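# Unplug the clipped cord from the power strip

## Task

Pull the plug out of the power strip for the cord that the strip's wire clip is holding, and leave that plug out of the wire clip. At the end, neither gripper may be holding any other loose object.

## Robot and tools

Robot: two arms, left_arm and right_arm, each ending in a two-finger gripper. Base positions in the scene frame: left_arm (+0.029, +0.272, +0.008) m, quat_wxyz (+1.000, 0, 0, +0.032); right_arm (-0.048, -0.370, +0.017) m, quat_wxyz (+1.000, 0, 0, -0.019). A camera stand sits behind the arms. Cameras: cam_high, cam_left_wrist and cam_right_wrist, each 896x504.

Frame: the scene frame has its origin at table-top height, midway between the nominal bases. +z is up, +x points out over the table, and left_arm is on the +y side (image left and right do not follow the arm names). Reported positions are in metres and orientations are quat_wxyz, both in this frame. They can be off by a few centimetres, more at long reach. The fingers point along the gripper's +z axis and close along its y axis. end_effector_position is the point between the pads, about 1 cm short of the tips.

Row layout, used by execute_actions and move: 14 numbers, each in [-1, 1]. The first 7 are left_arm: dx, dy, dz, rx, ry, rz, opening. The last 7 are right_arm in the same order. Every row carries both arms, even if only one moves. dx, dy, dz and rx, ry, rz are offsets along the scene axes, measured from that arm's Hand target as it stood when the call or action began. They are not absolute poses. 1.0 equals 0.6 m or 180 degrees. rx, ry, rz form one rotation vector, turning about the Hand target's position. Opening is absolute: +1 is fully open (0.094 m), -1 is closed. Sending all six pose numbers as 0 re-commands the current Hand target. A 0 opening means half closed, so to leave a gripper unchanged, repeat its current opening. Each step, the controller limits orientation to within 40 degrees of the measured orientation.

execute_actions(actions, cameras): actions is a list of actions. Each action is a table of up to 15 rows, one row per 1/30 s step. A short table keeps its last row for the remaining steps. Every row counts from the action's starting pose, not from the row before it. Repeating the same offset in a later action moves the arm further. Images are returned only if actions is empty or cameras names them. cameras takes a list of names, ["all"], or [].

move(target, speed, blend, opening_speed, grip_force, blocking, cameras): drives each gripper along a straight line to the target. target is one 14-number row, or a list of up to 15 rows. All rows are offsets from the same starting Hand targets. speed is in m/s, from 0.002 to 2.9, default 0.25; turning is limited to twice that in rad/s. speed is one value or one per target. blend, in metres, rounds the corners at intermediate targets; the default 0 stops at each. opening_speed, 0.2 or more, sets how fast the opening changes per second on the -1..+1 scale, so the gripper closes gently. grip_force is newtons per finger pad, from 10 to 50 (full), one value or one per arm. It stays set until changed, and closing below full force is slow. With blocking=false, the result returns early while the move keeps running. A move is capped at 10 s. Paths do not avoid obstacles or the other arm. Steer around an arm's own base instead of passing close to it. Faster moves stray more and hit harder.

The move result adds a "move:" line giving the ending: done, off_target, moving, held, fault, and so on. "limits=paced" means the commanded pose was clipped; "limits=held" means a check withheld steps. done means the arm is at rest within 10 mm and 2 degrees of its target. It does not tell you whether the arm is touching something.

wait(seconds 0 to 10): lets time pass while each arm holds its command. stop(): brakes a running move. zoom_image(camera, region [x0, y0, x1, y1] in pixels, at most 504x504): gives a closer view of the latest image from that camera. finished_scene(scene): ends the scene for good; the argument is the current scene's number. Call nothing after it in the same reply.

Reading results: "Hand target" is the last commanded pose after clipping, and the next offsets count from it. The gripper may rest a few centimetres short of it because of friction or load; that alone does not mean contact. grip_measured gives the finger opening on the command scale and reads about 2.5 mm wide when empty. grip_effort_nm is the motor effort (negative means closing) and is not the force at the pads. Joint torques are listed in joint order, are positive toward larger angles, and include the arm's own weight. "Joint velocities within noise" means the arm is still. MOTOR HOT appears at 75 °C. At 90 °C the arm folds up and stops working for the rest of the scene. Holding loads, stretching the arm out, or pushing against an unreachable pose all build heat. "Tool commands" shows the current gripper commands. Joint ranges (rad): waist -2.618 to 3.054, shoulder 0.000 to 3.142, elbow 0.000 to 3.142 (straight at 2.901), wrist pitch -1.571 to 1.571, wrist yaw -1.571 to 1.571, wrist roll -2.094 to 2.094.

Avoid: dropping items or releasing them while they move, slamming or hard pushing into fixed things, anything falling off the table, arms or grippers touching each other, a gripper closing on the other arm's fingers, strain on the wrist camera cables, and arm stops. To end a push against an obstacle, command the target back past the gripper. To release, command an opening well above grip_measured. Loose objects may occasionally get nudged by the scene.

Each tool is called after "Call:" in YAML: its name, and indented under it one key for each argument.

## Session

Call:
execute_actions:
  actions: []

Call:
zoom_image:
  camera: "cam_high"
  region: [150, 130, 410, 320]

Scene clock: 0.00 s.
left_arm: end_effector_position=(+0.0952, -0.0475, +0.1692) grip_measured=+1.000 grip_effort_nm=n/a end_effector_quat_wxyz=(+0.144, +0.974, +0.096, -0.143) | right_arm: end_effector_position=(+0.3818, -0.3144, +0.0821) grip_measured=+1.000 grip_effort_nm=n/a end_effector_quat_wxyz=(+0.655, -0.002, +0.753, -0.072)
Joint positions: left_arm=[-1.238 1.574 1.384 -1.179 0.359 1.734 0.094] | right_arm=[0.322 2.09 0.448 1.498 0.386 -0.059 0.094]
Joint velocities: within noise
Joint torques (N m): no reading
Heat: left arm: 34 °C; right arm: 38 °C.
Hand target: left_arm +0.0933, -0.0490, +0.1762; +0.154, +0.972, +0.094, -0.148 | right_arm +0.3835, -0.3141, +0.0881; +0.661, +0.001, +0.747, -0.071
Tool commands: left_gripper/opening=+1.0 right_gripper/opening=+1.0

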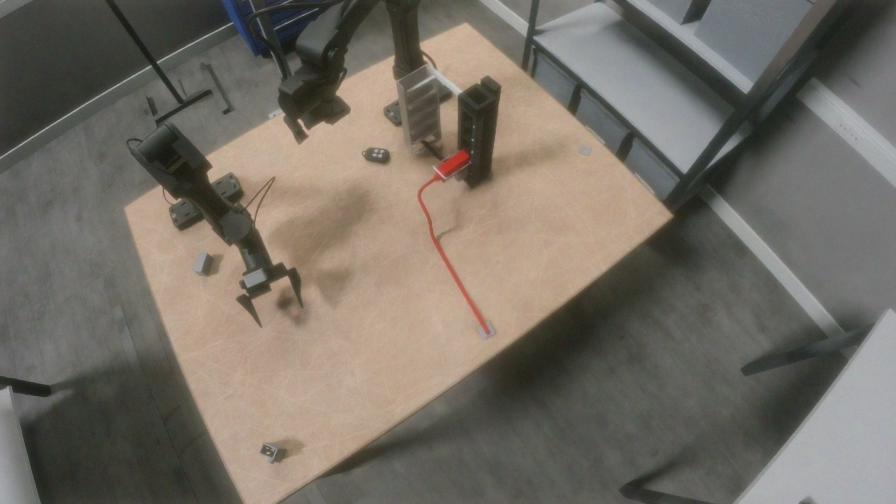

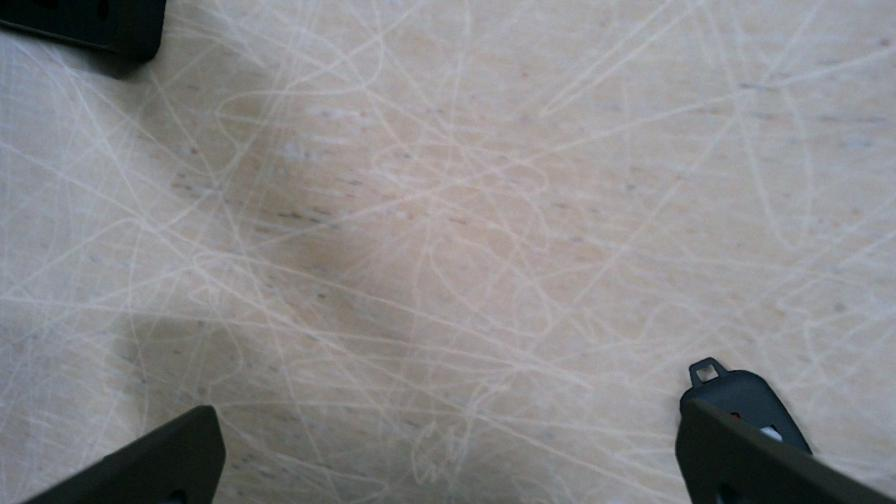

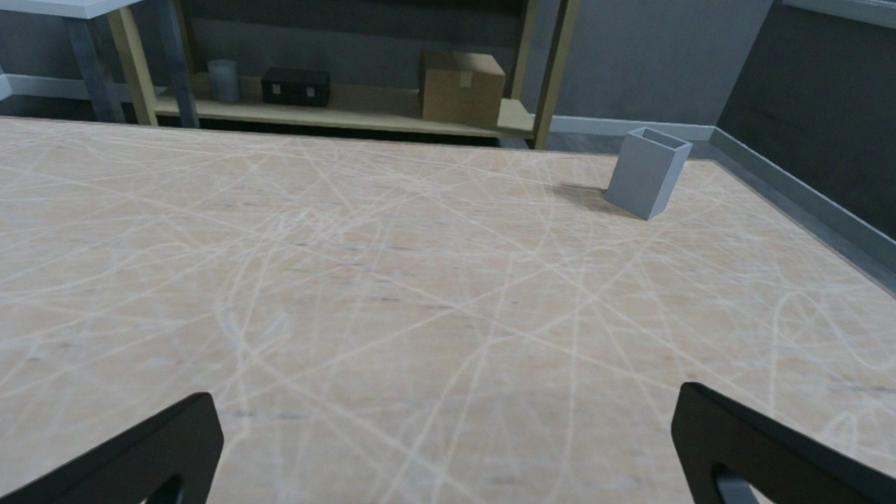

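Scaled by 1.938 from the camera's 896x504 image, which has a finer 1280x720 frame.

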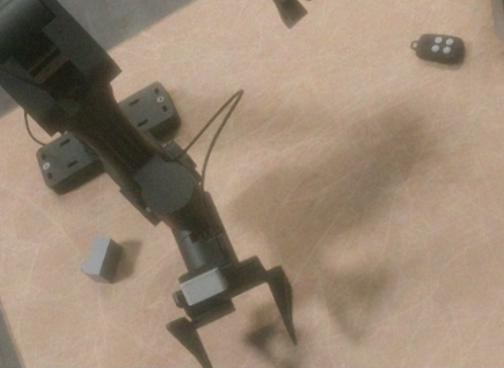

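Call:
move:
  target:
    - [-0.03,0.12,0.25,0,0,0,1,-0.03,0.1,0.253,0,0,0.1,1]
    - [-0.055,0.2,0.3,0,0,0,1,-0.14,0.657,0.253,-0.07,0.1315,0.5155,1]
  speed: 0.4
  blend: [0.05,0]
  cameras: ["cam_high","cam_right_wrist"]

Scene clock: 16.53 s.
left_arm: end_effector_position=(+0.0645, +0.0670, +0.3594) grip_measured=+1.000 grip_effort_nm=0.00 end_effector_quat_wxyz=(+0.349, +0.926, +0.126, -0.066) | right_arm: end_effector_position=(+0.2968, +0.0746, +0.2349) grip_measured=+1.000 grip_effort_nm=-0.02 end_effector_quat_wxyz=(-0.349, +0.607, -0.623, -0.348)
Joint positions: left_arm=[-1.191 1.055 1.687 -1.538 0.32 1.631 0.094] | right_arm=[0.738 2.064 1.851 -0.529 -0.706 -0.524 0.094]
Joint torques (N m): left_arm=[-0.57 -0.32 3.81 0.92 0.24 -0.13] | right_arm=[-0.06 -9.13 8.36 1.27 -0.48 -0.11]
Heat: left arm: 36 °C; right arm: 39 °C.
Hand target: left_arm +0.0603, +0.0710, +0.3561; +0.153, +0.973, +0.095, -0.147 | right_arm +0.2994, +0.0801, +0.2399; -0.354, +0.612, -0.611, -0.355
Off the commanded pose: left_arm 0.007 m, 25 deg | right_arm 0.008 m, 2 deg.
joint sent to its limit (left arm) — joint 4 (wrist pitch), lower limit. The joint targets are off in orientation, not in position.
move: off_target (left_arm)
Images, in order (width x height): cam_high 896x504, cam_right_wrist 896x504.

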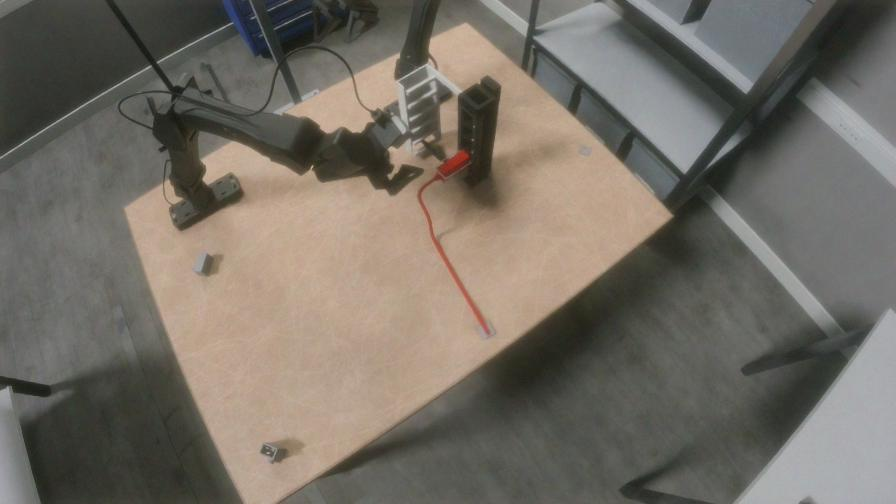

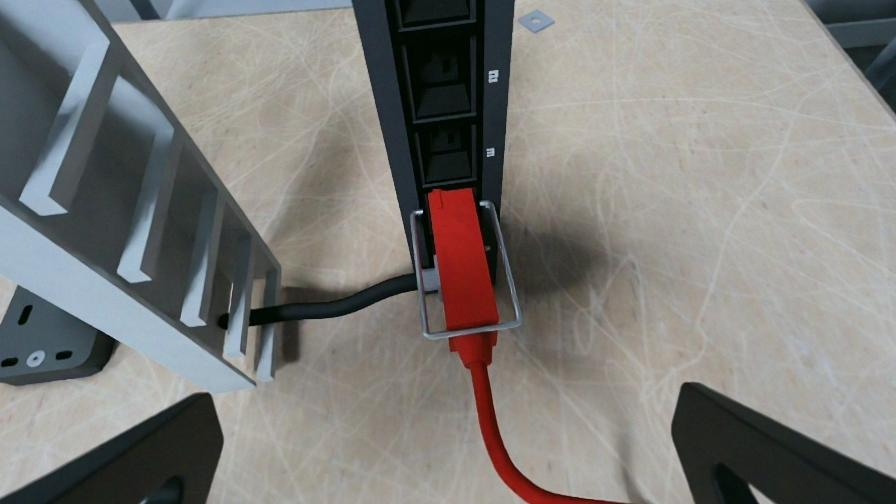

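Call:
move:
  target: [0,0,0,0,0,0,1,0.019,0.035,-0.14,0,0,0.033,1]
  speed: 0.2
  cameras: ["cam_right_wrist"]

Scene clock: 25.37 s.
left_arm: end_effector_position=(+0.0645, +0.0670, +0.3594) grip_measured=+1.000 grip_effort_nm=0.00 end_effector_quat_wxyz=(+0.349, +0.926, +0.126, -0.066) | right_arm: end_effector_position=(+0.3067, +0.0957, +0.1462) grip_measured=+1.000 grip_effort_nm=-0.02 end_effector_quat_wxyz=(-0.320, +0.639, -0.596, -0.366)
Joint positions: left_arm=[-1.191 1.055 1.687 -1.538 0.32 1.631 0.094] | right_arm=[0.738 2.269 1.851 -0.417 -0.78 -0.626 0.094]
Joint torques (N m): left_arm=[-0.73 -0.38 3.9 0.85 0.22 -0.09] | right_arm=[-0.24 -11.38 7.38 1.34 -0.53 -0.09]
Heat: left arm: 36 °C; right arm: 40 °C.
Hand target: left_arm +0.0603, +0.0710, +0.3561; +0.153, +0.972, +0.095, -0.147 | right_arm +0.3108, +0.1011, +0.1558; -0.335, +0.643, -0.579, -0.372
Off the commanded pose: left_arm 0.007 m, 25 deg | right_arm 0.012 m, 3 deg.
joint sent to its limit (left arm) — joint 4 (wrist pitch), lower limit. The joint targets are off in orientation, not in position.
move: off_target (left_arm, right_arm)
Images, in order (width x height): cam_right_wrist 896x504.

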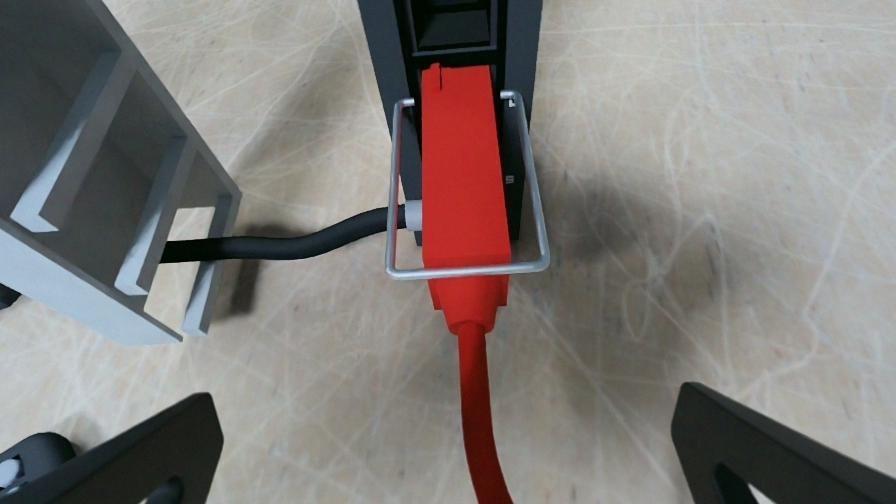

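Call:
move:
  target: [0,0,0,0,0,0,1,0.002,0.092,-0.046,0,0,0,1]
  speed: 0.15
  cameras: ["cam_right_wrist"]

Scene clock: 29.90 s.
left_arm: end_effector_position=(+0.0645, +0.0670, +0.3594) grip_measured=+1.000 grip_effort_nm=0.00 end_effector_quat_wxyz=(+0.349, +0.926, +0.126, -0.066) | right_arm: end_effector_position=(+0.3054, +0.1532, +0.1273) grip_measured=+1.000 grip_effort_nm=-0.02 end_effector_quat_wxyz=(-0.330, +0.646, -0.581, -0.370)
Joint positions: left_arm=[-1.191 1.055 1.687 -1.538 0.32 1.631 0.094] | right_arm=[0.819 2.444 2.054 -0.37 -0.74 -0.566 0.094]
Joint torques (N m): left_arm=[-0.64 -0.34 3.77 0.92 0.23 -0.11] | right_arm=[-0.35 -11.45 8.01 1.29 -0.33 0.05]
Heat: left arm: 36 °C; right arm: 41 °C.
Hand target: left_arm +0.0603, +0.0710, +0.3561; +0.153, +0.972, +0.095, -0.147 | right_arm +0.3121, +0.1563, +0.1282; -0.335, +0.643, -0.579, -0.373
Off the commanded pose: left_arm 0.007 m, 25 deg | right_arm 0.007 m, 1 deg.
joint sent to its limit (left arm) — joint 4 (wrist pitch), lower limit. The joint targets are off in orientation, not in position.
move: off_target (left_arm)
Images, in order (width x height): cam_right_wrist 896x504.

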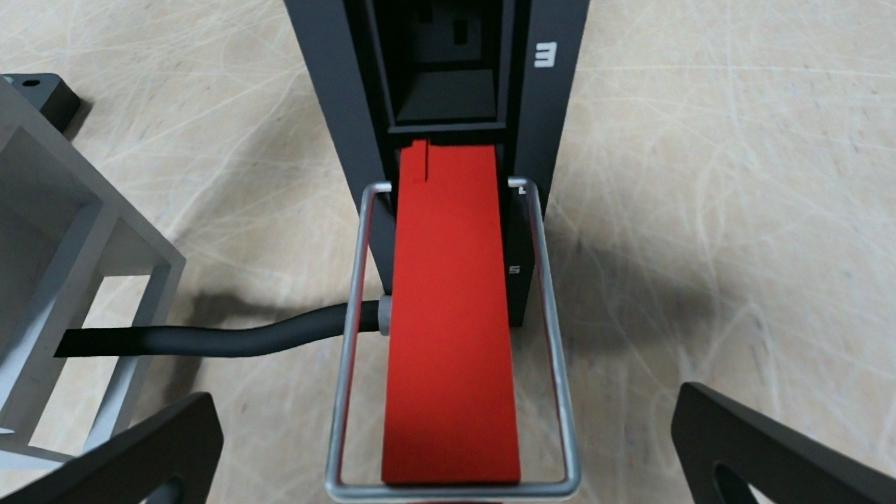

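Call:
move:
  target: [0,0,0,0,0,0,1,0,0,0,0,0,0,-0.15]
  grip_force: 35
  cameras: ["cam_right_wrist"]

Scene clock: 34.47 s.
left_arm: end_effector_position=(+0.0645, +0.0670, +0.3594) grip_measured=+1.000 grip_effort_nm=0.00 end_effector_quat_wxyz=(+0.349, +0.926, +0.126, -0.066) | right_arm: end_effector_position=(+0.3058, +0.1531, +0.1270) grip_measured=-0.001 grip_effort_nm=-0.73 end_effector_quat_wxyz=(-0.330, +0.645, -0.582, -0.369)
Joint positions: left_arm=[-1.191 1.055 1.687 -1.538 0.32 1.631 0.094] | right_arm=[0.819 2.444 2.054 -0.37 -0.737 -0.565 0.047]
Joint torques (N m): left_arm=[-0.81 -0.44 3.79 0.91 0.22 -0.09] | right_arm=[-0.51 -11.33 7.95 1.33 -0.37 0.06]
Heat: left arm: 35 °C; right arm: 41 °C.
Hand target: left_arm +0.0603, +0.0710, +0.3561; +0.153, +0.972, +0.095, -0.147 | right_arm +0.3120, +0.1563, +0.1282; -0.335, +0.643, -0.579, -0.373
Off the commanded pose: left_arm 0.007 m, 25 deg | right_arm 0.007 m, 1 deg.
joint sent to its limit (left arm) — joint 4 (wrist pitch), lower limit. The joint targets are off in orientation, not in position.
grip_force (N): 35, 35
move: off_target (left_arm)
Images, in order (width x height): cam_right_wrist 896x504.

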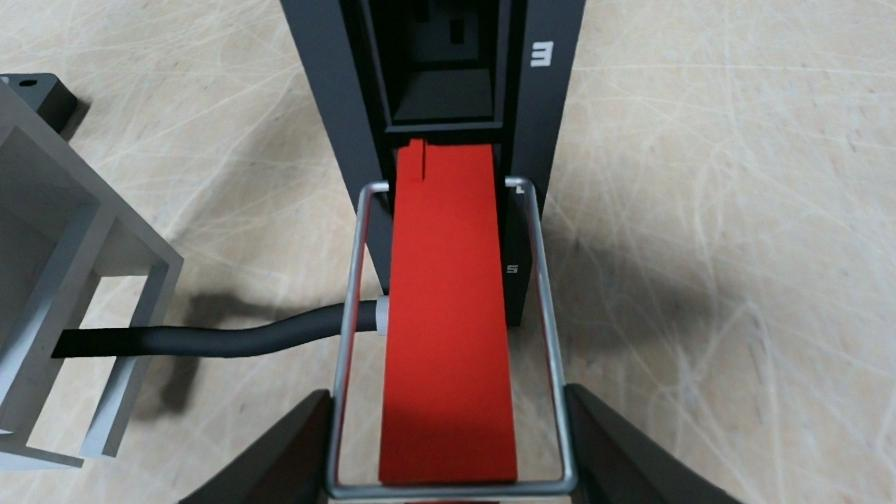

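Call:
move:
  target:
    - [0,0,0,0,0,0,1,-0.0016,0.0163,0.064,0.03,0,0,-0.15]
    - [0,0,0,0,0,0,1,-0.006,0.063,0.113,0.07,0,0,-0.15]
    - [0,0,0,0,0,0,1,-0.011,0.113,0.13,0.1,0,0,-0.15]
  blend: [0.01,0.01,0]
  speed: 0.1
  cameras: ["cam_right_wrist"]

Scene clock: 40.50 s.
left_arm: end_effector_position=(+0.0645, +0.0670, +0.3594) grip_measured=+1.000 grip_effort_nm=0.00 end_effector_quat_wxyz=(+0.349, +0.926, +0.126, -0.066) | right_arm: end_effector_position=(+0.3065, +0.2162, +0.1999) grip_measured=-0.147 grip_effort_nm=-0.18 end_effector_quat_wxyz=(-0.422, +0.581, -0.528, -0.453)
Joint positions: left_arm=[-1.191 1.055 1.687 -1.538 0.32 1.631 0.094] | right_arm=[0.876 2.524 2.191 -0.004 -0.788 -0.256 0.04]
Joint torques (N m): left_arm=[-0.66 -0.17 3.73 0.88 0.26 -0.1] | right_arm=[0.53 -12.08 8.69 1.67 -0.24 0.06]
Heat: left arm: 35 °C; right arm: 41 °C.
Hand target: left_arm +0.0603, +0.0710, +0.3561; +0.153, +0.972, +0.095, -0.147 | right_arm +0.3054, +0.2240, +0.2064; -0.432, +0.583, -0.513, -0.459
Off the commanded pose: left_arm 0.007 m, 25 deg | right_arm 0.010 m, 2 deg.
joint sent to its limit (left arm) — joint 4 (wrist pitch), lower limit. The joint targets are off in orientation, not in position.
grip_force (N): 35, 35
move: off_target (left_arm)
Images, in order (width x height): cam_right_wrist 896x504.

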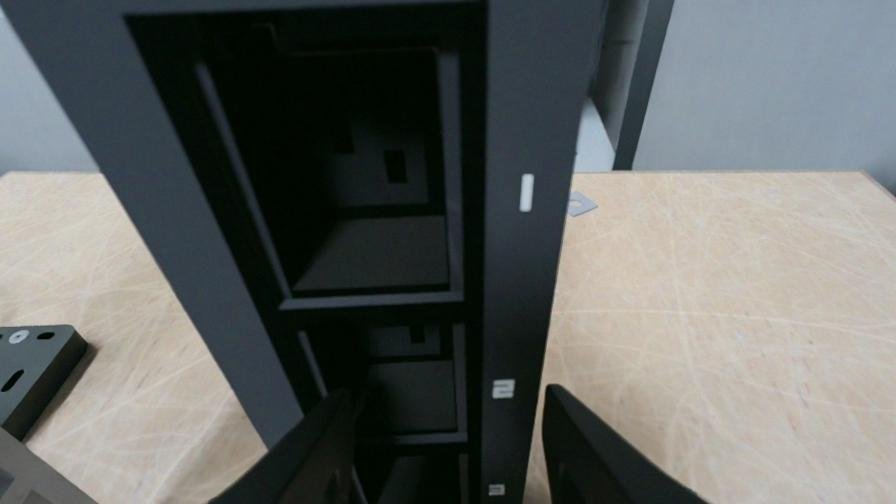

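Call:
move:
  target:
    - [0,0,0,0,0,0,1,0,-0.03,0.06,0,0,0,-0.15]
    - [0,0,0,0,0,0,1,0.005,-0.19,0.0,-0.1,0,0,1]
  blend: [0.02,0]
  speed: 0.2
  grip_force: 50
  cameras: ["cam_right_wrist"]

Scene clock: 46.03 s.
left_arm: end_effector_position=(+0.0645, +0.0670, +0.3594) grip_measured=+1.000 grip_effort_nm=0.00 end_effector_quat_wxyz=(+0.349, +0.926, +0.126, -0.066) | right_arm: end_effector_position=(+0.3119, +0.1123, +0.1725) grip_measured=+0.997 grip_effort_nm=0.15 end_effector_quat_wxyz=(-0.310, +0.638, -0.598, -0.373)
Joint positions: left_arm=[-1.191 1.055 1.687 -1.538 0.32 1.631 0.094] | right_arm=[0.753 2.342 2.084 -0.586 -0.783 -0.609 0.094]
Joint torques (N m): left_arm=[-0.7 -0.49 3.71 0.88 0.22 -0.09] | right_arm=[-0.09 -17.58 5.34 1.18 -0.4 -0.12]
Heat: left arm: 35 °C; right arm: 41 °C.
Hand target: left_arm +0.0603, +0.0710, +0.3561; +0.153, +0.972, +0.095, -0.147 | right_arm +0.3085, +0.1101, +0.2063; -0.335, +0.643, -0.579, -0.373
Off the commanded pose: left_arm 0.007 m, 25 deg | right_arm 0.034 m, 4 deg.
joint sent to its limit (left arm) — joint 4 (wrist pitch), lower limit. The joint targets are off in orientation, not in position.
move: off_target (left_arm, right_arm); target 2's new opening was sent with right_arm's hand 0.034 m and 4 deg from that target
Images, in order (width x height): cam_right_wrist 896x504.

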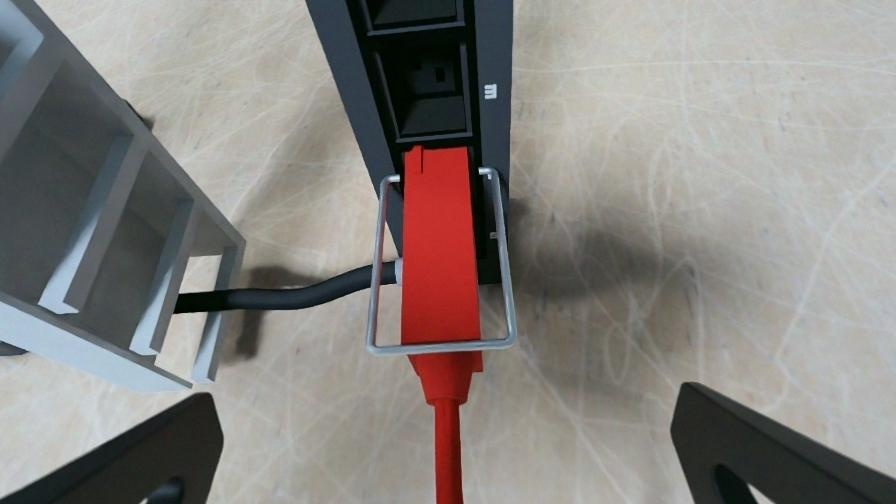

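Call:
move:
  target:
    - [0,0,0,0,0,0,1,0.0025,0.08,-0.142,0,0,0,1]
  speed: 0.15
  cameras: ["cam_right_wrist"]

Scene clock: 55.87 s.
left_arm: end_effector_position=(+0.0645, +0.0670, +0.3594) grip_measured=+1.000 grip_effort_nm=0.00 end_effector_quat_wxyz=(+0.349, +0.926, +0.126, -0.066) | right_arm: end_effector_position=(+0.3088, +0.1539, +0.1230) grip_measured=+0.997 grip_effort_nm=0.14 end_effector_quat_wxyz=(-0.332, +0.644, -0.583, -0.368)
Joint positions: left_arm=[-1.191 1.055 1.687 -1.538 0.32 1.631 0.094] | right_arm=[0.817 2.457 2.059 -0.359 -0.736 -0.563 0.094]
Joint torques (N m): left_arm=[-0.46 -0.47 3.85 0.86 0.2 -0.12] | right_arm=[0.09 -12 6.26 1.42 -0.36 0.08]
Heat: left arm: 35 °C; right arm: 41 °C.
Hand target: left_arm +0.0603, +0.0710, +0.3561; +0.153, +0.972, +0.095, -0.147 | right_arm +0.3100, +0.1580, +0.1211; -0.335, +0.643, -0.579, -0.372
Off the commanded pose: left_arm 0.007 m, 25 deg | right_arm 0.005 m, 1 deg.
joint sent to its limit (left arm) — joint 4 (wrist pitch), lower limit. The joint targets are off in orientation, not in position.
move: off_target (left_arm)
Images, in order (width x height): cam_right_wrist 896x504.

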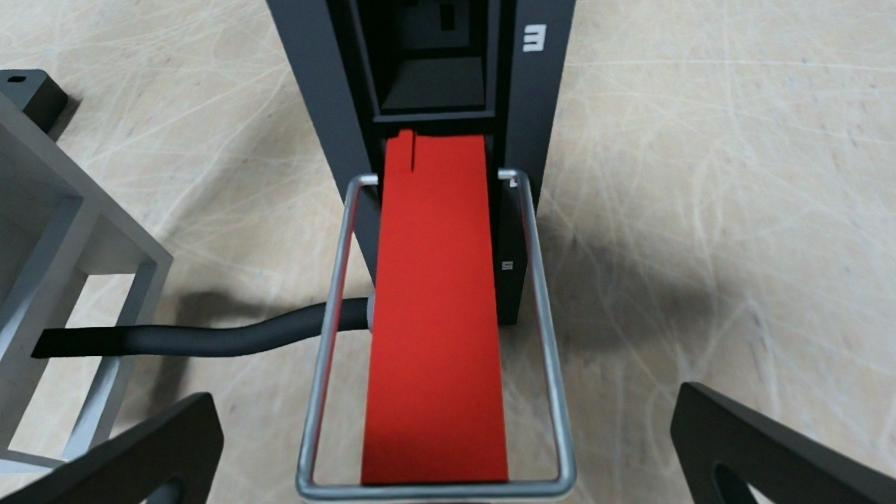

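Call:
move:
  target:
    - [0,0,0,0,0,0,1,0,0,0,0,0,0,-0.25]
    - [0,0,0,0,0,0,1,-0.0005,0.006,0.045,0.02,0,0,-0.25]
    - [0,0,0,0,0,0,1,-0.003,0.035,0.086,0.05,0,0,-0.25]
    - [0,0,0,0,0,0,1,-0.008,0.07,0.107,0.08,0,0,-0.25]
    - [0,0,0,0,0,0,1,-0.01,0.092,0.112,0.1,0,0,-0.25]
  blend: [0,0.005,0.005,0.005,0]
  speed: 0.08
  opening_speed: 1.0
  cameras: ["cam_right_wrist"]

Scene clock: 65.83 s.
left_arm: end_effector_position=(+0.0645, +0.0670, +0.3594) grip_measured=+1.000 grip_effort_nm=0.00 end_effector_quat_wxyz=(+0.349, +0.926, +0.126, -0.066) | right_arm: end_effector_position=(+0.2997, +0.1778, +0.1625) grip_measured=-0.033 grip_effort_nm=-1.05 end_effector_quat_wxyz=(-0.324, +0.564, -0.598, -0.469)
Joint positions: left_arm=[-1.191 1.055 1.687 -1.538 0.32 1.631 0.094] | right_arm=[0.832 2.457 2.059 -0.161 -0.849 -0.228 0.045]
Joint torques (N m): left_arm=[-0.68 -0.16 3.93 0.89 0.22 -0.09] | right_arm=[2.84 -11.95 6.89 3.25 0.07 -0.56]
Heat: left arm: 35 °C; right arm: 41 °C.
Hand target: left_arm +0.0603, +0.0710, +0.3561; +0.153, +0.972, +0.095, -0.147 | right_arm +0.3040, +0.2132, +0.1883; -0.432, +0.583, -0.513, -0.459
Off the commanded pose: left_arm 0.007 m, 25 deg | right_arm 0.044 m, 16 deg.
joint sent to its limit (left arm) — joint 4 (wrist pitch), lower limit. The joint targets are off in orientation, not in position.
move: off_target (left_arm, right_arm)
Images, in order (width x height): cam_right_wrist 896x504.

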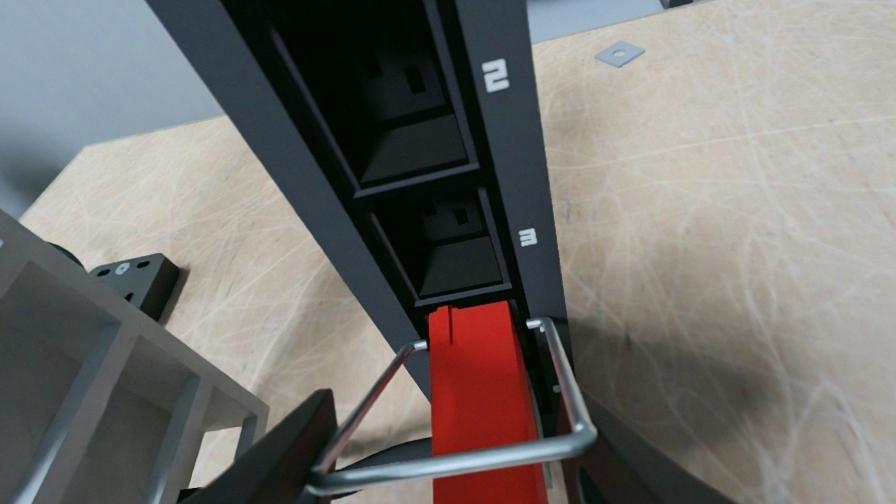

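Call:
move:
  target: [0,0,0,0,0,0,1,0,0,0,0,0,0,-0.15]
  speed: 0.08
  grip_force: 22
  cameras: ["cam_right_wrist"]

Scene clock: 69.67 s.
left_arm: end_effector_position=(+0.0645, +0.0670, +0.3594) grip_measured=+1.000 grip_effort_nm=0.00 end_effector_quat_wxyz=(+0.349, +0.926, +0.126, -0.066) | right_arm: end_effector_position=(+0.2995, +0.1782, +0.1628) grip_measured=-0.025 grip_effort_nm=-0.54 end_effector_quat_wxyz=(-0.323, +0.562, -0.599, -0.470)
Joint positions: left_arm=[-1.191 1.055 1.687 -1.538 0.32 1.631 0.094] | right_arm=[0.832 2.457 2.059 -0.159 -0.849 -0.223 0.046]
Joint torques (N m): left_arm=[-0.8 -0.43 3.89 0.9 0.27 -0.12] | right_arm=[2.89 -11.82 6.98 3.26 0.06 -0.61]
Heat: left arm: 35 °C; right arm: 41 °C.
Hand target: left_arm +0.0603, +0.0710, +0.3561; +0.153, +0.972, +0.095, -0.147 | right_arm +0.3038, +0.2133, +0.1883; -0.432, +0.583, -0.513, -0.459
Off the commanded pose: left_arm 0.007 m, 25 deg | right_arm 0.044 m, 16 deg.
joint sent to its limit (left arm) — joint 4 (wrist pitch), lower limit. The joint targets are off in orientation, not in position.
grip_force (N): 22, 22
move: off_target (left_arm, right_arm)
Images, in order (width x height): cam_right_wrist 896x504.

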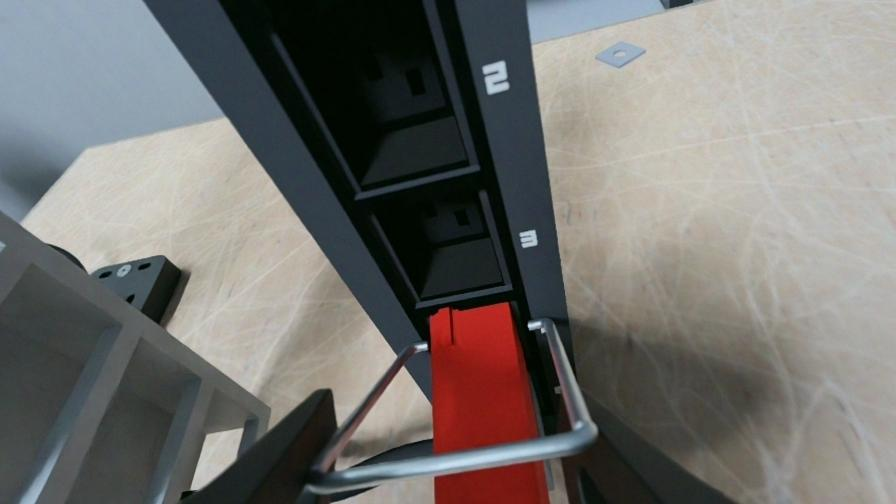

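Call:
move:
  target: [0,0,0,0,0,0,1,0.005,0.01,0.04,-0.03,0,0,-0.15]
  speed: 0.08
  grip_force: 25
  cameras: ["cam_right_wrist"]

Scene clock: 75.67 s.
left_arm: end_effector_position=(+0.0645, +0.0670, +0.3594) grip_measured=+1.000 grip_effort_nm=0.00 end_effector_quat_wxyz=(+0.349, +0.926, +0.126, -0.066) | right_arm: end_effector_position=(+0.2958, +0.2057, +0.2043) grip_measured=-0.147 grip_effort_nm=-0.18 end_effector_quat_wxyz=(-0.382, +0.600, -0.556, -0.430)
Joint positions: left_arm=[-1.191 1.055 1.687 -1.538 0.32 1.631 0.094] | right_arm=[0.882 2.485 2.251 -0.254 -0.764 -0.331 0.04]
Joint torques (N m): left_arm=[-0.65 -0.44 3.82 0.9 0.25 -0.1] | right_arm=[-0.2 -12.52 8.34 1.61 -0.27 -0.1]
Heat: left arm: 35 °C; right arm: 41 °C.
Hand target: left_arm +0.0603, +0.0710, +0.3561; +0.153, +0.972, +0.095, -0.147 | right_arm +0.3069, +0.2193, +0.2123; -0.404, +0.603, -0.534, -0.434
Off the commanded pose: left_arm 0.007 m, 25 deg | right_arm 0.019 m, 4 deg.
joint sent to its limit (left arm) — joint 4 (wrist pitch), lower limit. The joint targets are off in orientation, not in position.
grip_force (N): 25, 25
move: off_target (left_arm, right_arm)
Images, in order (width x height): cam_right_wrist 896x504.

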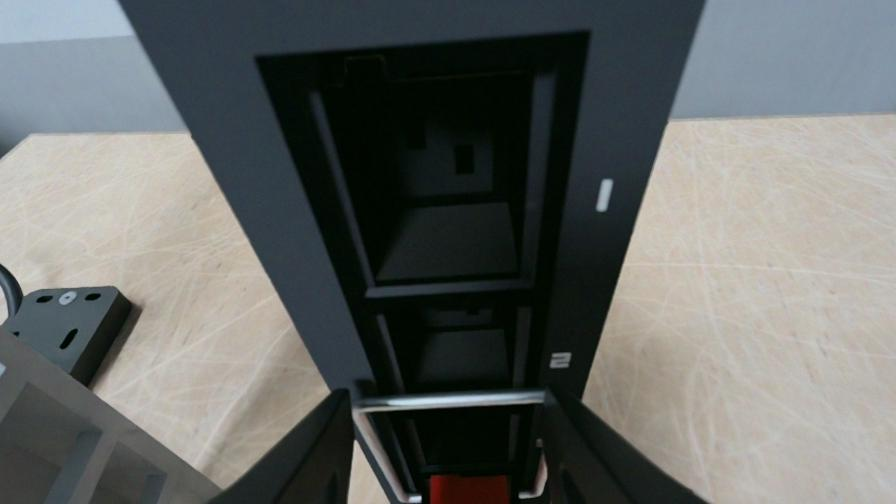

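Call:
move:
  target:
    - [0,0,0,0,0,0,1,0.0,-0.05,0.0,0,0,0,-0.15]
    - [0,0,0,0,0,0,1,0.0,-0.18,-0.06,-0.08,0,0,0.6]
  blend: [0.02,0]
  speed: 0.2
  grip_force: 50
  cameras: ["cam_right_wrist"]

Scene clock: 81.27 s.
left_arm: end_effector_position=(+0.0645, +0.0670, +0.3594) grip_measured=+1.000 grip_effort_nm=0.00 end_effector_quat_wxyz=(+0.349, +0.926, +0.126, -0.066) | right_arm: end_effector_position=(+0.3094, +0.1151, +0.1512) grip_measured=+0.597 grip_effort_nm=0.14 end_effector_quat_wxyz=(-0.307, +0.645, -0.598, -0.364)
Joint positions: left_arm=[-1.191 1.055 1.687 -1.538 0.32 1.631 0.094] | right_arm=[0.764 2.353 2.035 -0.537 -0.76 -0.624 0.075]
Joint torques (N m): left_arm=[-0.51 -0.32 3.74 0.87 0.21 -0.13] | right_arm=[-0.36 -17.1 4.45 1.16 -0.39 -0.09]
Heat: left arm: 35 °C; right arm: 41 °C.
Hand target: left_arm +0.0603, +0.0710, +0.3561; +0.153, +0.972, +0.095, -0.147 | right_arm +0.3069, +0.1112, +0.1762; -0.325, +0.648, -0.585, -0.363
Off the commanded pose: left_arm 0.007 m, 25 deg | right_arm 0.026 m, 3 deg.
joint sent to its limit (left arm) — joint 4 (wrist pitch), lower limit. The joint targets are off in orientation, not in position.
move: off_target (left_arm, right_arm); blend cut to 0.0107 m at target 1; target 2's new opening was sent with right_arm's hand 0.025 m and 3 deg from that target
Images, in order (width x height): cam_right_wrist 896x504.

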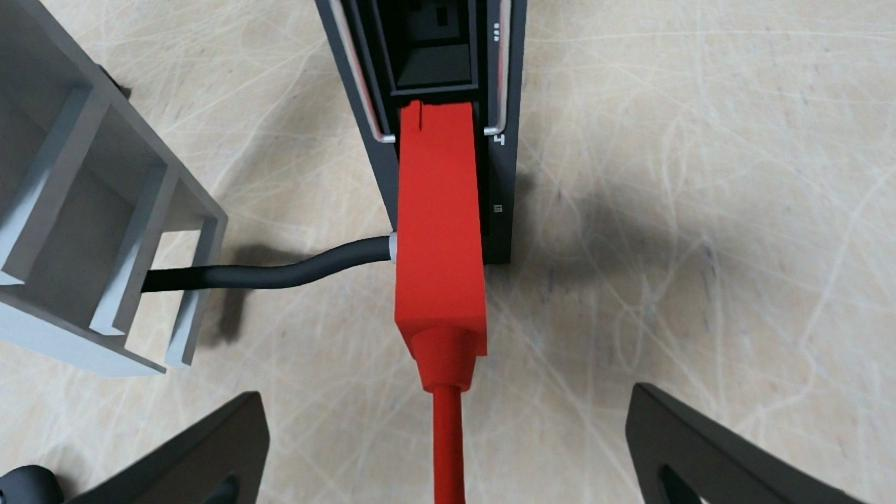

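Call:
move:
  target:
    - [0,0,0,0,0,0,1,0.002,0.103,-0.107,0,0,0,0.6]
    - [0,0,0,0,0,0,1,0.002,0.103,-0.107,0,0,0,-0.7]
  speed: 0.15
  opening_speed: 1.5
  cameras: ["cam_right_wrist"]

Scene clock: 87.87 s.
left_arm: end_effector_position=(+0.0645, +0.0670, +0.3594) grip_measured=+1.000 grip_effort_nm=0.00 end_effector_quat_wxyz=(+0.349, +0.926, +0.126, -0.066) | right_arm: end_effector_position=(+0.3053, +0.1662, +0.1133) grip_measured=-0.493 grip_effort_nm=-1.05 end_effector_quat_wxyz=(-0.321, +0.651, -0.588, -0.358)
Joint positions: left_arm=[-1.191 1.055 1.687 -1.538 0.32 1.631 0.094] | right_arm=[0.842 2.512 2.148 -0.418 -0.702 -0.566 0.024]
Joint torques (N m): left_arm=[-0.61 -0.39 3.75 0.87 0.24 -0.08] | right_arm=[0.23 -11.4 8.02 1.39 -0.34 0.11]
Heat: left arm: 35 °C; right arm: 41 °C.
Hand target: left_arm +0.0603, +0.0710, +0.3561; +0.153, +0.972, +0.095, -0.147 | right_arm +0.3081, +0.1731, +0.1120; -0.325, +0.648, -0.585, -0.363
Off the commanded pose: left_arm 0.007 m, 25 deg | right_arm 0.008 m, 1 deg.
joint sent to its limit (left arm) — joint 4 (wrist pitch), lower limit. The joint targets are off in orientation, not in position.
move: off_target (left_arm)
Images, in order (width x height): cam_right_wrist 896x504.

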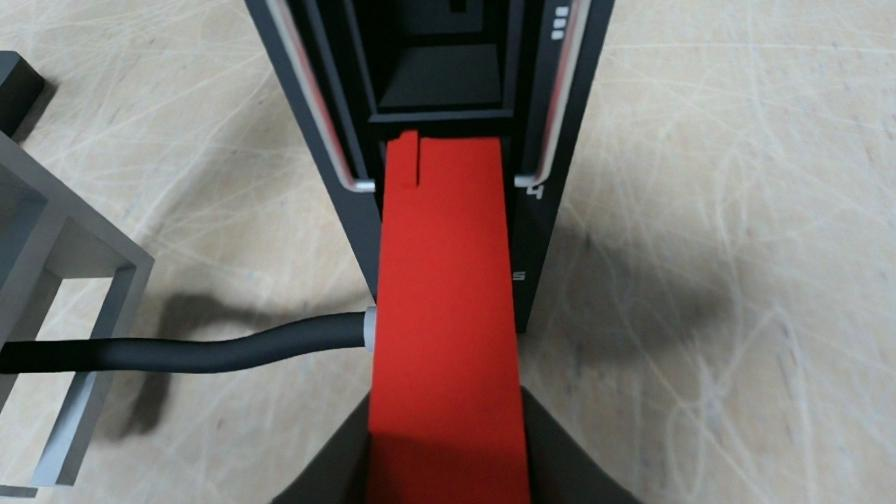

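Call:
move:
  target:
    - [0,0,0,0,0,0,1,0.012,-0.11,0.005,0,0,0,-0.7]
    - [0,0,0,0,0,0,1,0.04,-0.17,-0.075,0,0,0,-0.7]
  speed: [0.08,0.12]
  blend: [0.01,0]
  cameras: ["cam_high","cam_right_wrist"]

Scene clock: 93.83 s.
left_arm: end_effector_position=(+0.0645, +0.0670, +0.3594) grip_measured=+1.000 grip_effort_nm=0.00 end_effector_quat_wxyz=(+0.349, +0.926, +0.126, -0.066) | right_arm: end_effector_position=(+0.3313, +0.0683, +0.0554) grip_measured=-0.493 grip_effort_nm=-1.05 end_effector_quat_wxyz=(-0.307, +0.644, -0.603, -0.356)
Joint positions: left_arm=[-1.191 1.055 1.687 -1.538 0.32 1.631 0.094] | right_arm=[0.668 2.41 1.765 -0.288 -0.803 -0.729 0.024]
Joint torques (N m): left_arm=[-0.69 -0.27 3.78 0.85 0.21 -0.11] | right_arm=[-0.24 -13.79 4.31 1.38 -0.63 -0.13]
Heat: left arm: 35 °C; right arm: 42 °C.
Hand target: left_arm +0.0603, +0.0710, +0.3561; +0.153, +0.972, +0.095, -0.147 | right_arm +0.3320, +0.0710, +0.0670; -0.325, +0.648, -0.585, -0.364
Off the commanded pose: left_arm 0.007 m, 25 deg | right_arm 0.012 m, 3 deg.
joint sent to its limit (left arm) — joint 4 (wrist pitch), lower limit. The joint targets are off in orientation, not in position.
move: off_target (left_arm, right_arm)
Images, in order (width x height): cam_high 896x504, cam_right_wrist 896x504.

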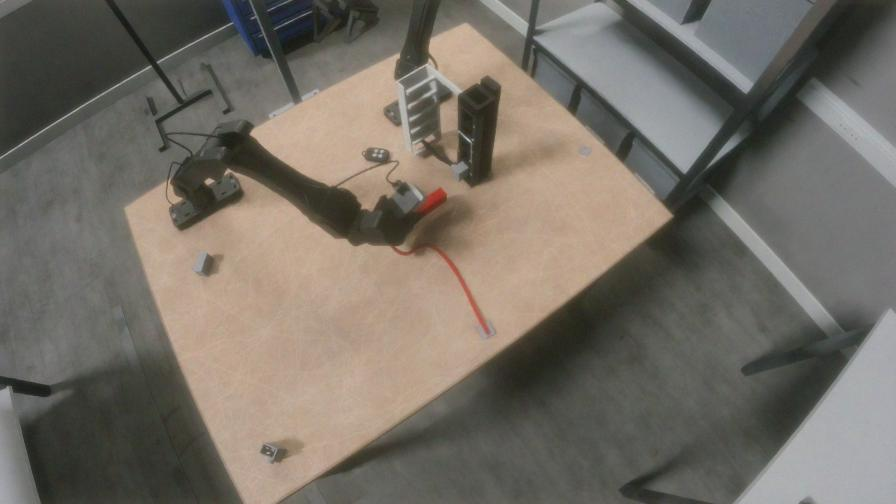

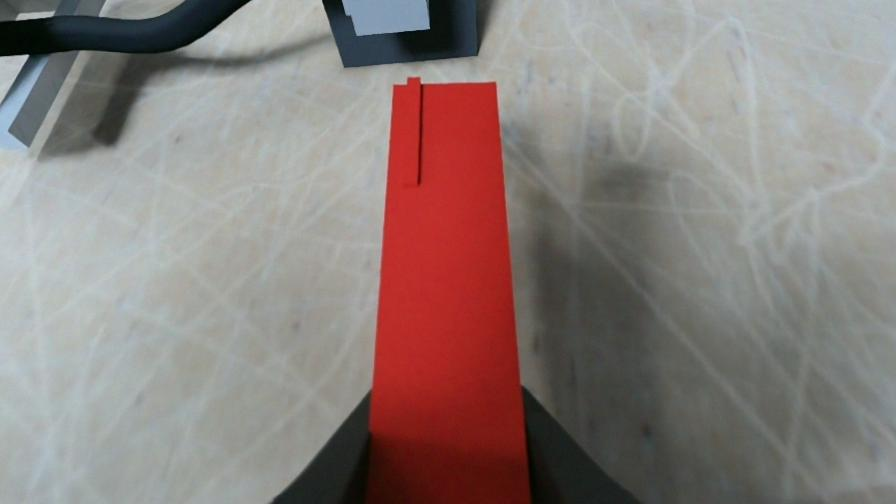

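Call:
move:
  target: [0,0,0,0,0,0,1,0,0,-0.038,0,0,0,-0.7]
  speed: 0.03
  cameras: ["cam_right_wrist"]

Scene clock: 97.20 s.
left_arm: end_effector_position=(+0.0645, +0.0670, +0.3594) grip_measured=+1.000 grip_effort_nm=0.00 end_effector_quat_wxyz=(+0.349, +0.926, +0.126, -0.066) | right_arm: end_effector_position=(+0.3340, +0.0702, +0.0541) grip_measured=-0.493 grip_effort_nm=-1.05 end_effector_quat_wxyz=(-0.323, +0.647, -0.594, -0.353)
Joint positions: left_arm=[-1.191 1.055 1.687 -1.538 0.32 1.631 0.094] | right_arm=[0.668 2.41 1.74 -0.226 -0.803 -0.73 0.024]
Joint torques (N m): left_arm=[-0.66 -0.36 3.88 0.8 0.25 -0.16] | right_arm=[-0.2 -10.67 4.19 1.47 -0.61 -0.11]
Heat: left arm: 35 °C; right arm: 41 °C.
Hand target: left_arm +0.0603, +0.0710, +0.3561; +0.153, +0.972, +0.095, -0.147 | right_arm +0.3321, +0.0711, +0.0443; -0.325, +0.648, -0.585, -0.363
Off the commanded pose: left_arm 0.007 m, 25 deg | right_arm 0.010 m, 2 deg.
joint sent to its limit (left arm) — joint 4 (wrist pitch), lower limit. The joint targets are off in orientation, not in position.
move: off_target (left_arm)
Images, in order (width x height): cam_right_wrist 896x504.

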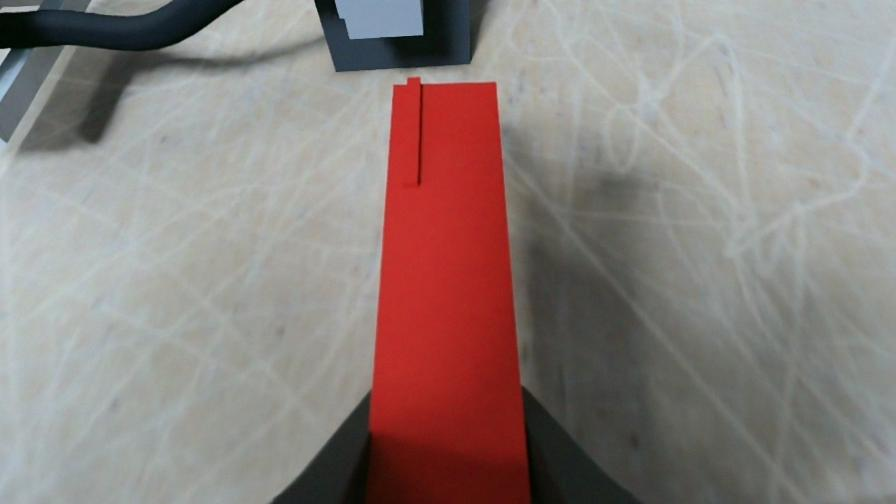

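Call:
move:
  target: [0,0,0,0,0,0,1,0,0,-0.03,0,0,0,-0.7]
  speed: 0.04
  cameras: ["cam_high","cam_right_wrist"]

Call:
zoom_image:
  camera: "cam_high"
  region: [350, 150, 500, 270]

Scene clock: 100.37 s.
left_arm: end_effector_position=(+0.0645, +0.0670, +0.3594) grip_measured=+1.000 grip_effort_nm=0.00 end_effector_quat_wxyz=(+0.349, +0.926, +0.126, -0.066) | right_arm: end_effector_position=(+0.3335, +0.0704, +0.0344) grip_measured=-0.493 grip_effort_nm=-1.05 end_effector_quat_wxyz=(-0.322, +0.647, -0.594, -0.354)
Joint positions: left_arm=[-1.191 1.055 1.687 -1.538 0.32 1.631 0.094] | right_arm=[0.668 2.448 1.725 -0.176 -0.806 -0.731 0.024]
Joint torques (N m): left_arm=[-0.57 -0.21 3.81 0.88 0.21 -0.08] | right_arm=[-0.08 -10.86 4.27 1.42 -0.59 -0.09]
Heat: left arm: 35 °C; right arm: 41 °C.
Hand target: left_arm +0.0603, +0.0710, +0.3561; +0.153, +0.972, +0.095, -0.147 | right_arm +0.3321, +0.0711, +0.0264; -0.325, +0.648, -0.585, -0.363
Off the commanded pose: left_arm 0.007 m, 25 deg | right_arm 0.008 m, 2 deg.
joint sent to its limit (left arm) — joint 4 (wrist pitch), lower limit. The joint targets are off in orientation, not in position.
move: off_target (left_arm)
Images, in order (width x height): cam_high 896x504, cam_right_wrist 896x504.

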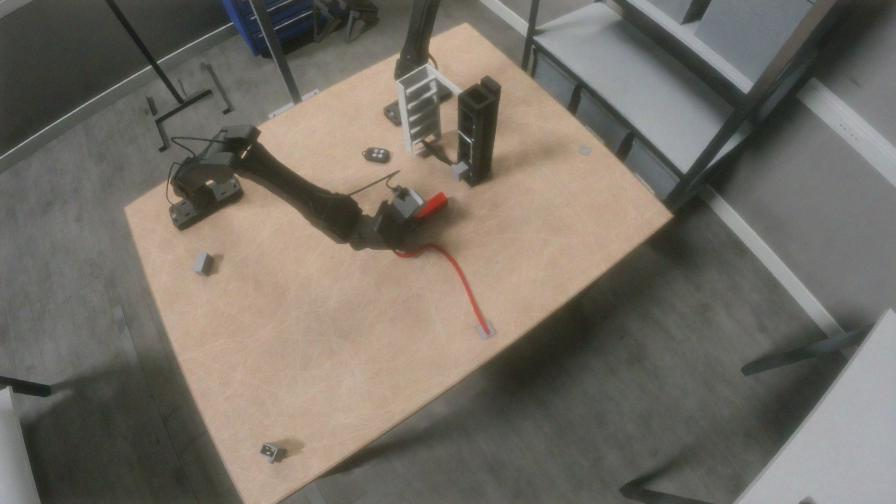

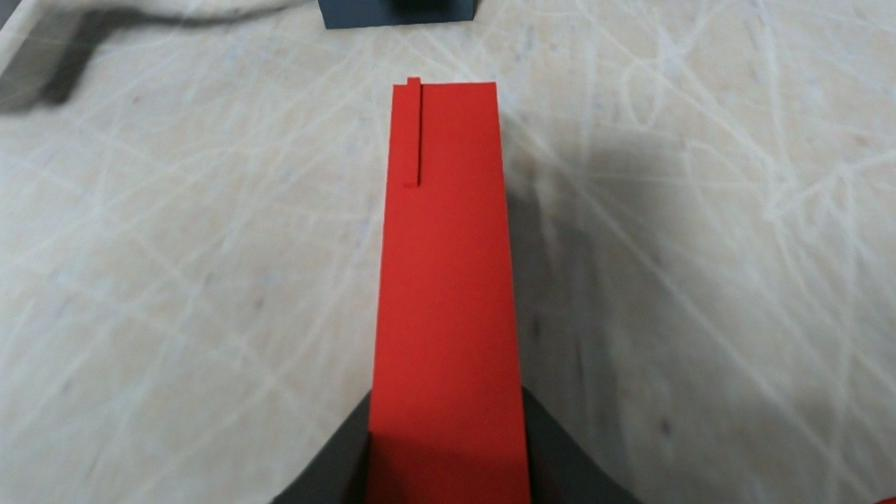

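Scaled by 3.360 from the camera's 896x504 image, which has a finer 1280x720 frame.

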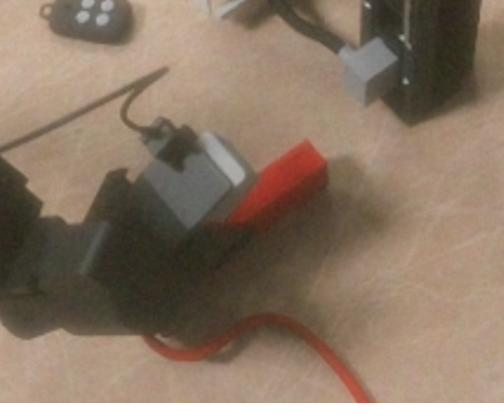

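Call:
move:
  target: [0,0,0,0,0,0,1,0,0,-0.04,0,0,0,-0.7]
  speed: 0.03
  cameras: ["cam_right_wrist"]

Scene clock: 102.97 s.
left_arm: end_effector_position=(+0.0645, +0.0670, +0.3594) grip_measured=+1.000 grip_effort_nm=0.00 end_effector_quat_wxyz=(+0.349, +0.926, +0.126, -0.066) | right_arm: end_effector_position=(+0.3324, +0.0754, +0.0326) grip_measured=-0.493 grip_effort_nm=-1.05 end_effector_quat_wxyz=(-0.337, +0.648, -0.573, -0.371)
Joint positions: left_arm=[-1.191 1.055 1.687 -1.538 0.32 1.631 0.094] | right_arm=[0.666 2.47 1.714 -0.103 -0.853 -0.731 0.024]
Joint torques (N m): left_arm=[-0.42 -0.35 3.73 0.86 0.19 -0.07] | right_arm=[-0.02 -9.07 3.55 1.38 -0.11 -0.08]
Heat: left arm: 35 °C; right arm: 41 °C.
Hand target: left_arm +0.0603, +0.0710, +0.3561; +0.153, +0.972, +0.095, -0.147 | right_arm +0.3321, +0.0712, +0.0025; -0.325, +0.648, -0.584, -0.363
Off the commanded pose: left_arm 0.007 m, 25 deg | right_arm 0.031 m, 2 deg.
joint sent to its limit (left arm) — joint 4 (wrist pitch), lower limit. The joint targets are off in orientation, not in position.
move: off_target (left_arm, right_arm)
Images, in order (width x height): cam_right_wrist 896x504.

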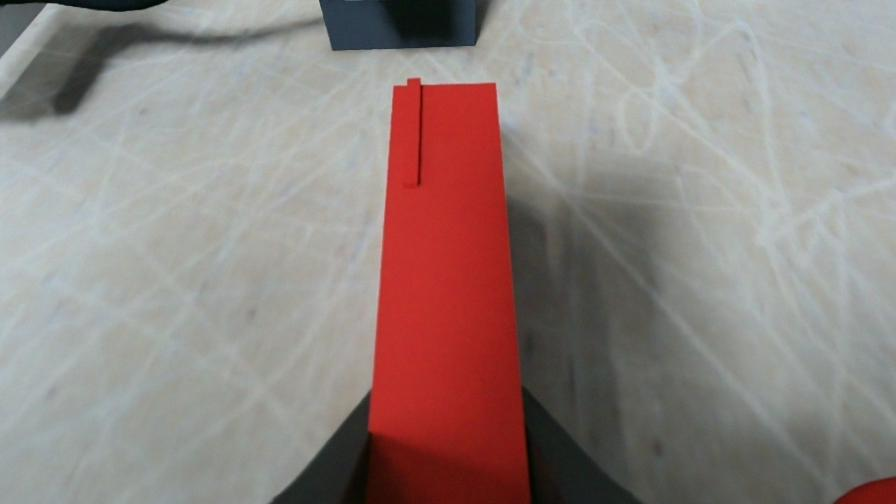

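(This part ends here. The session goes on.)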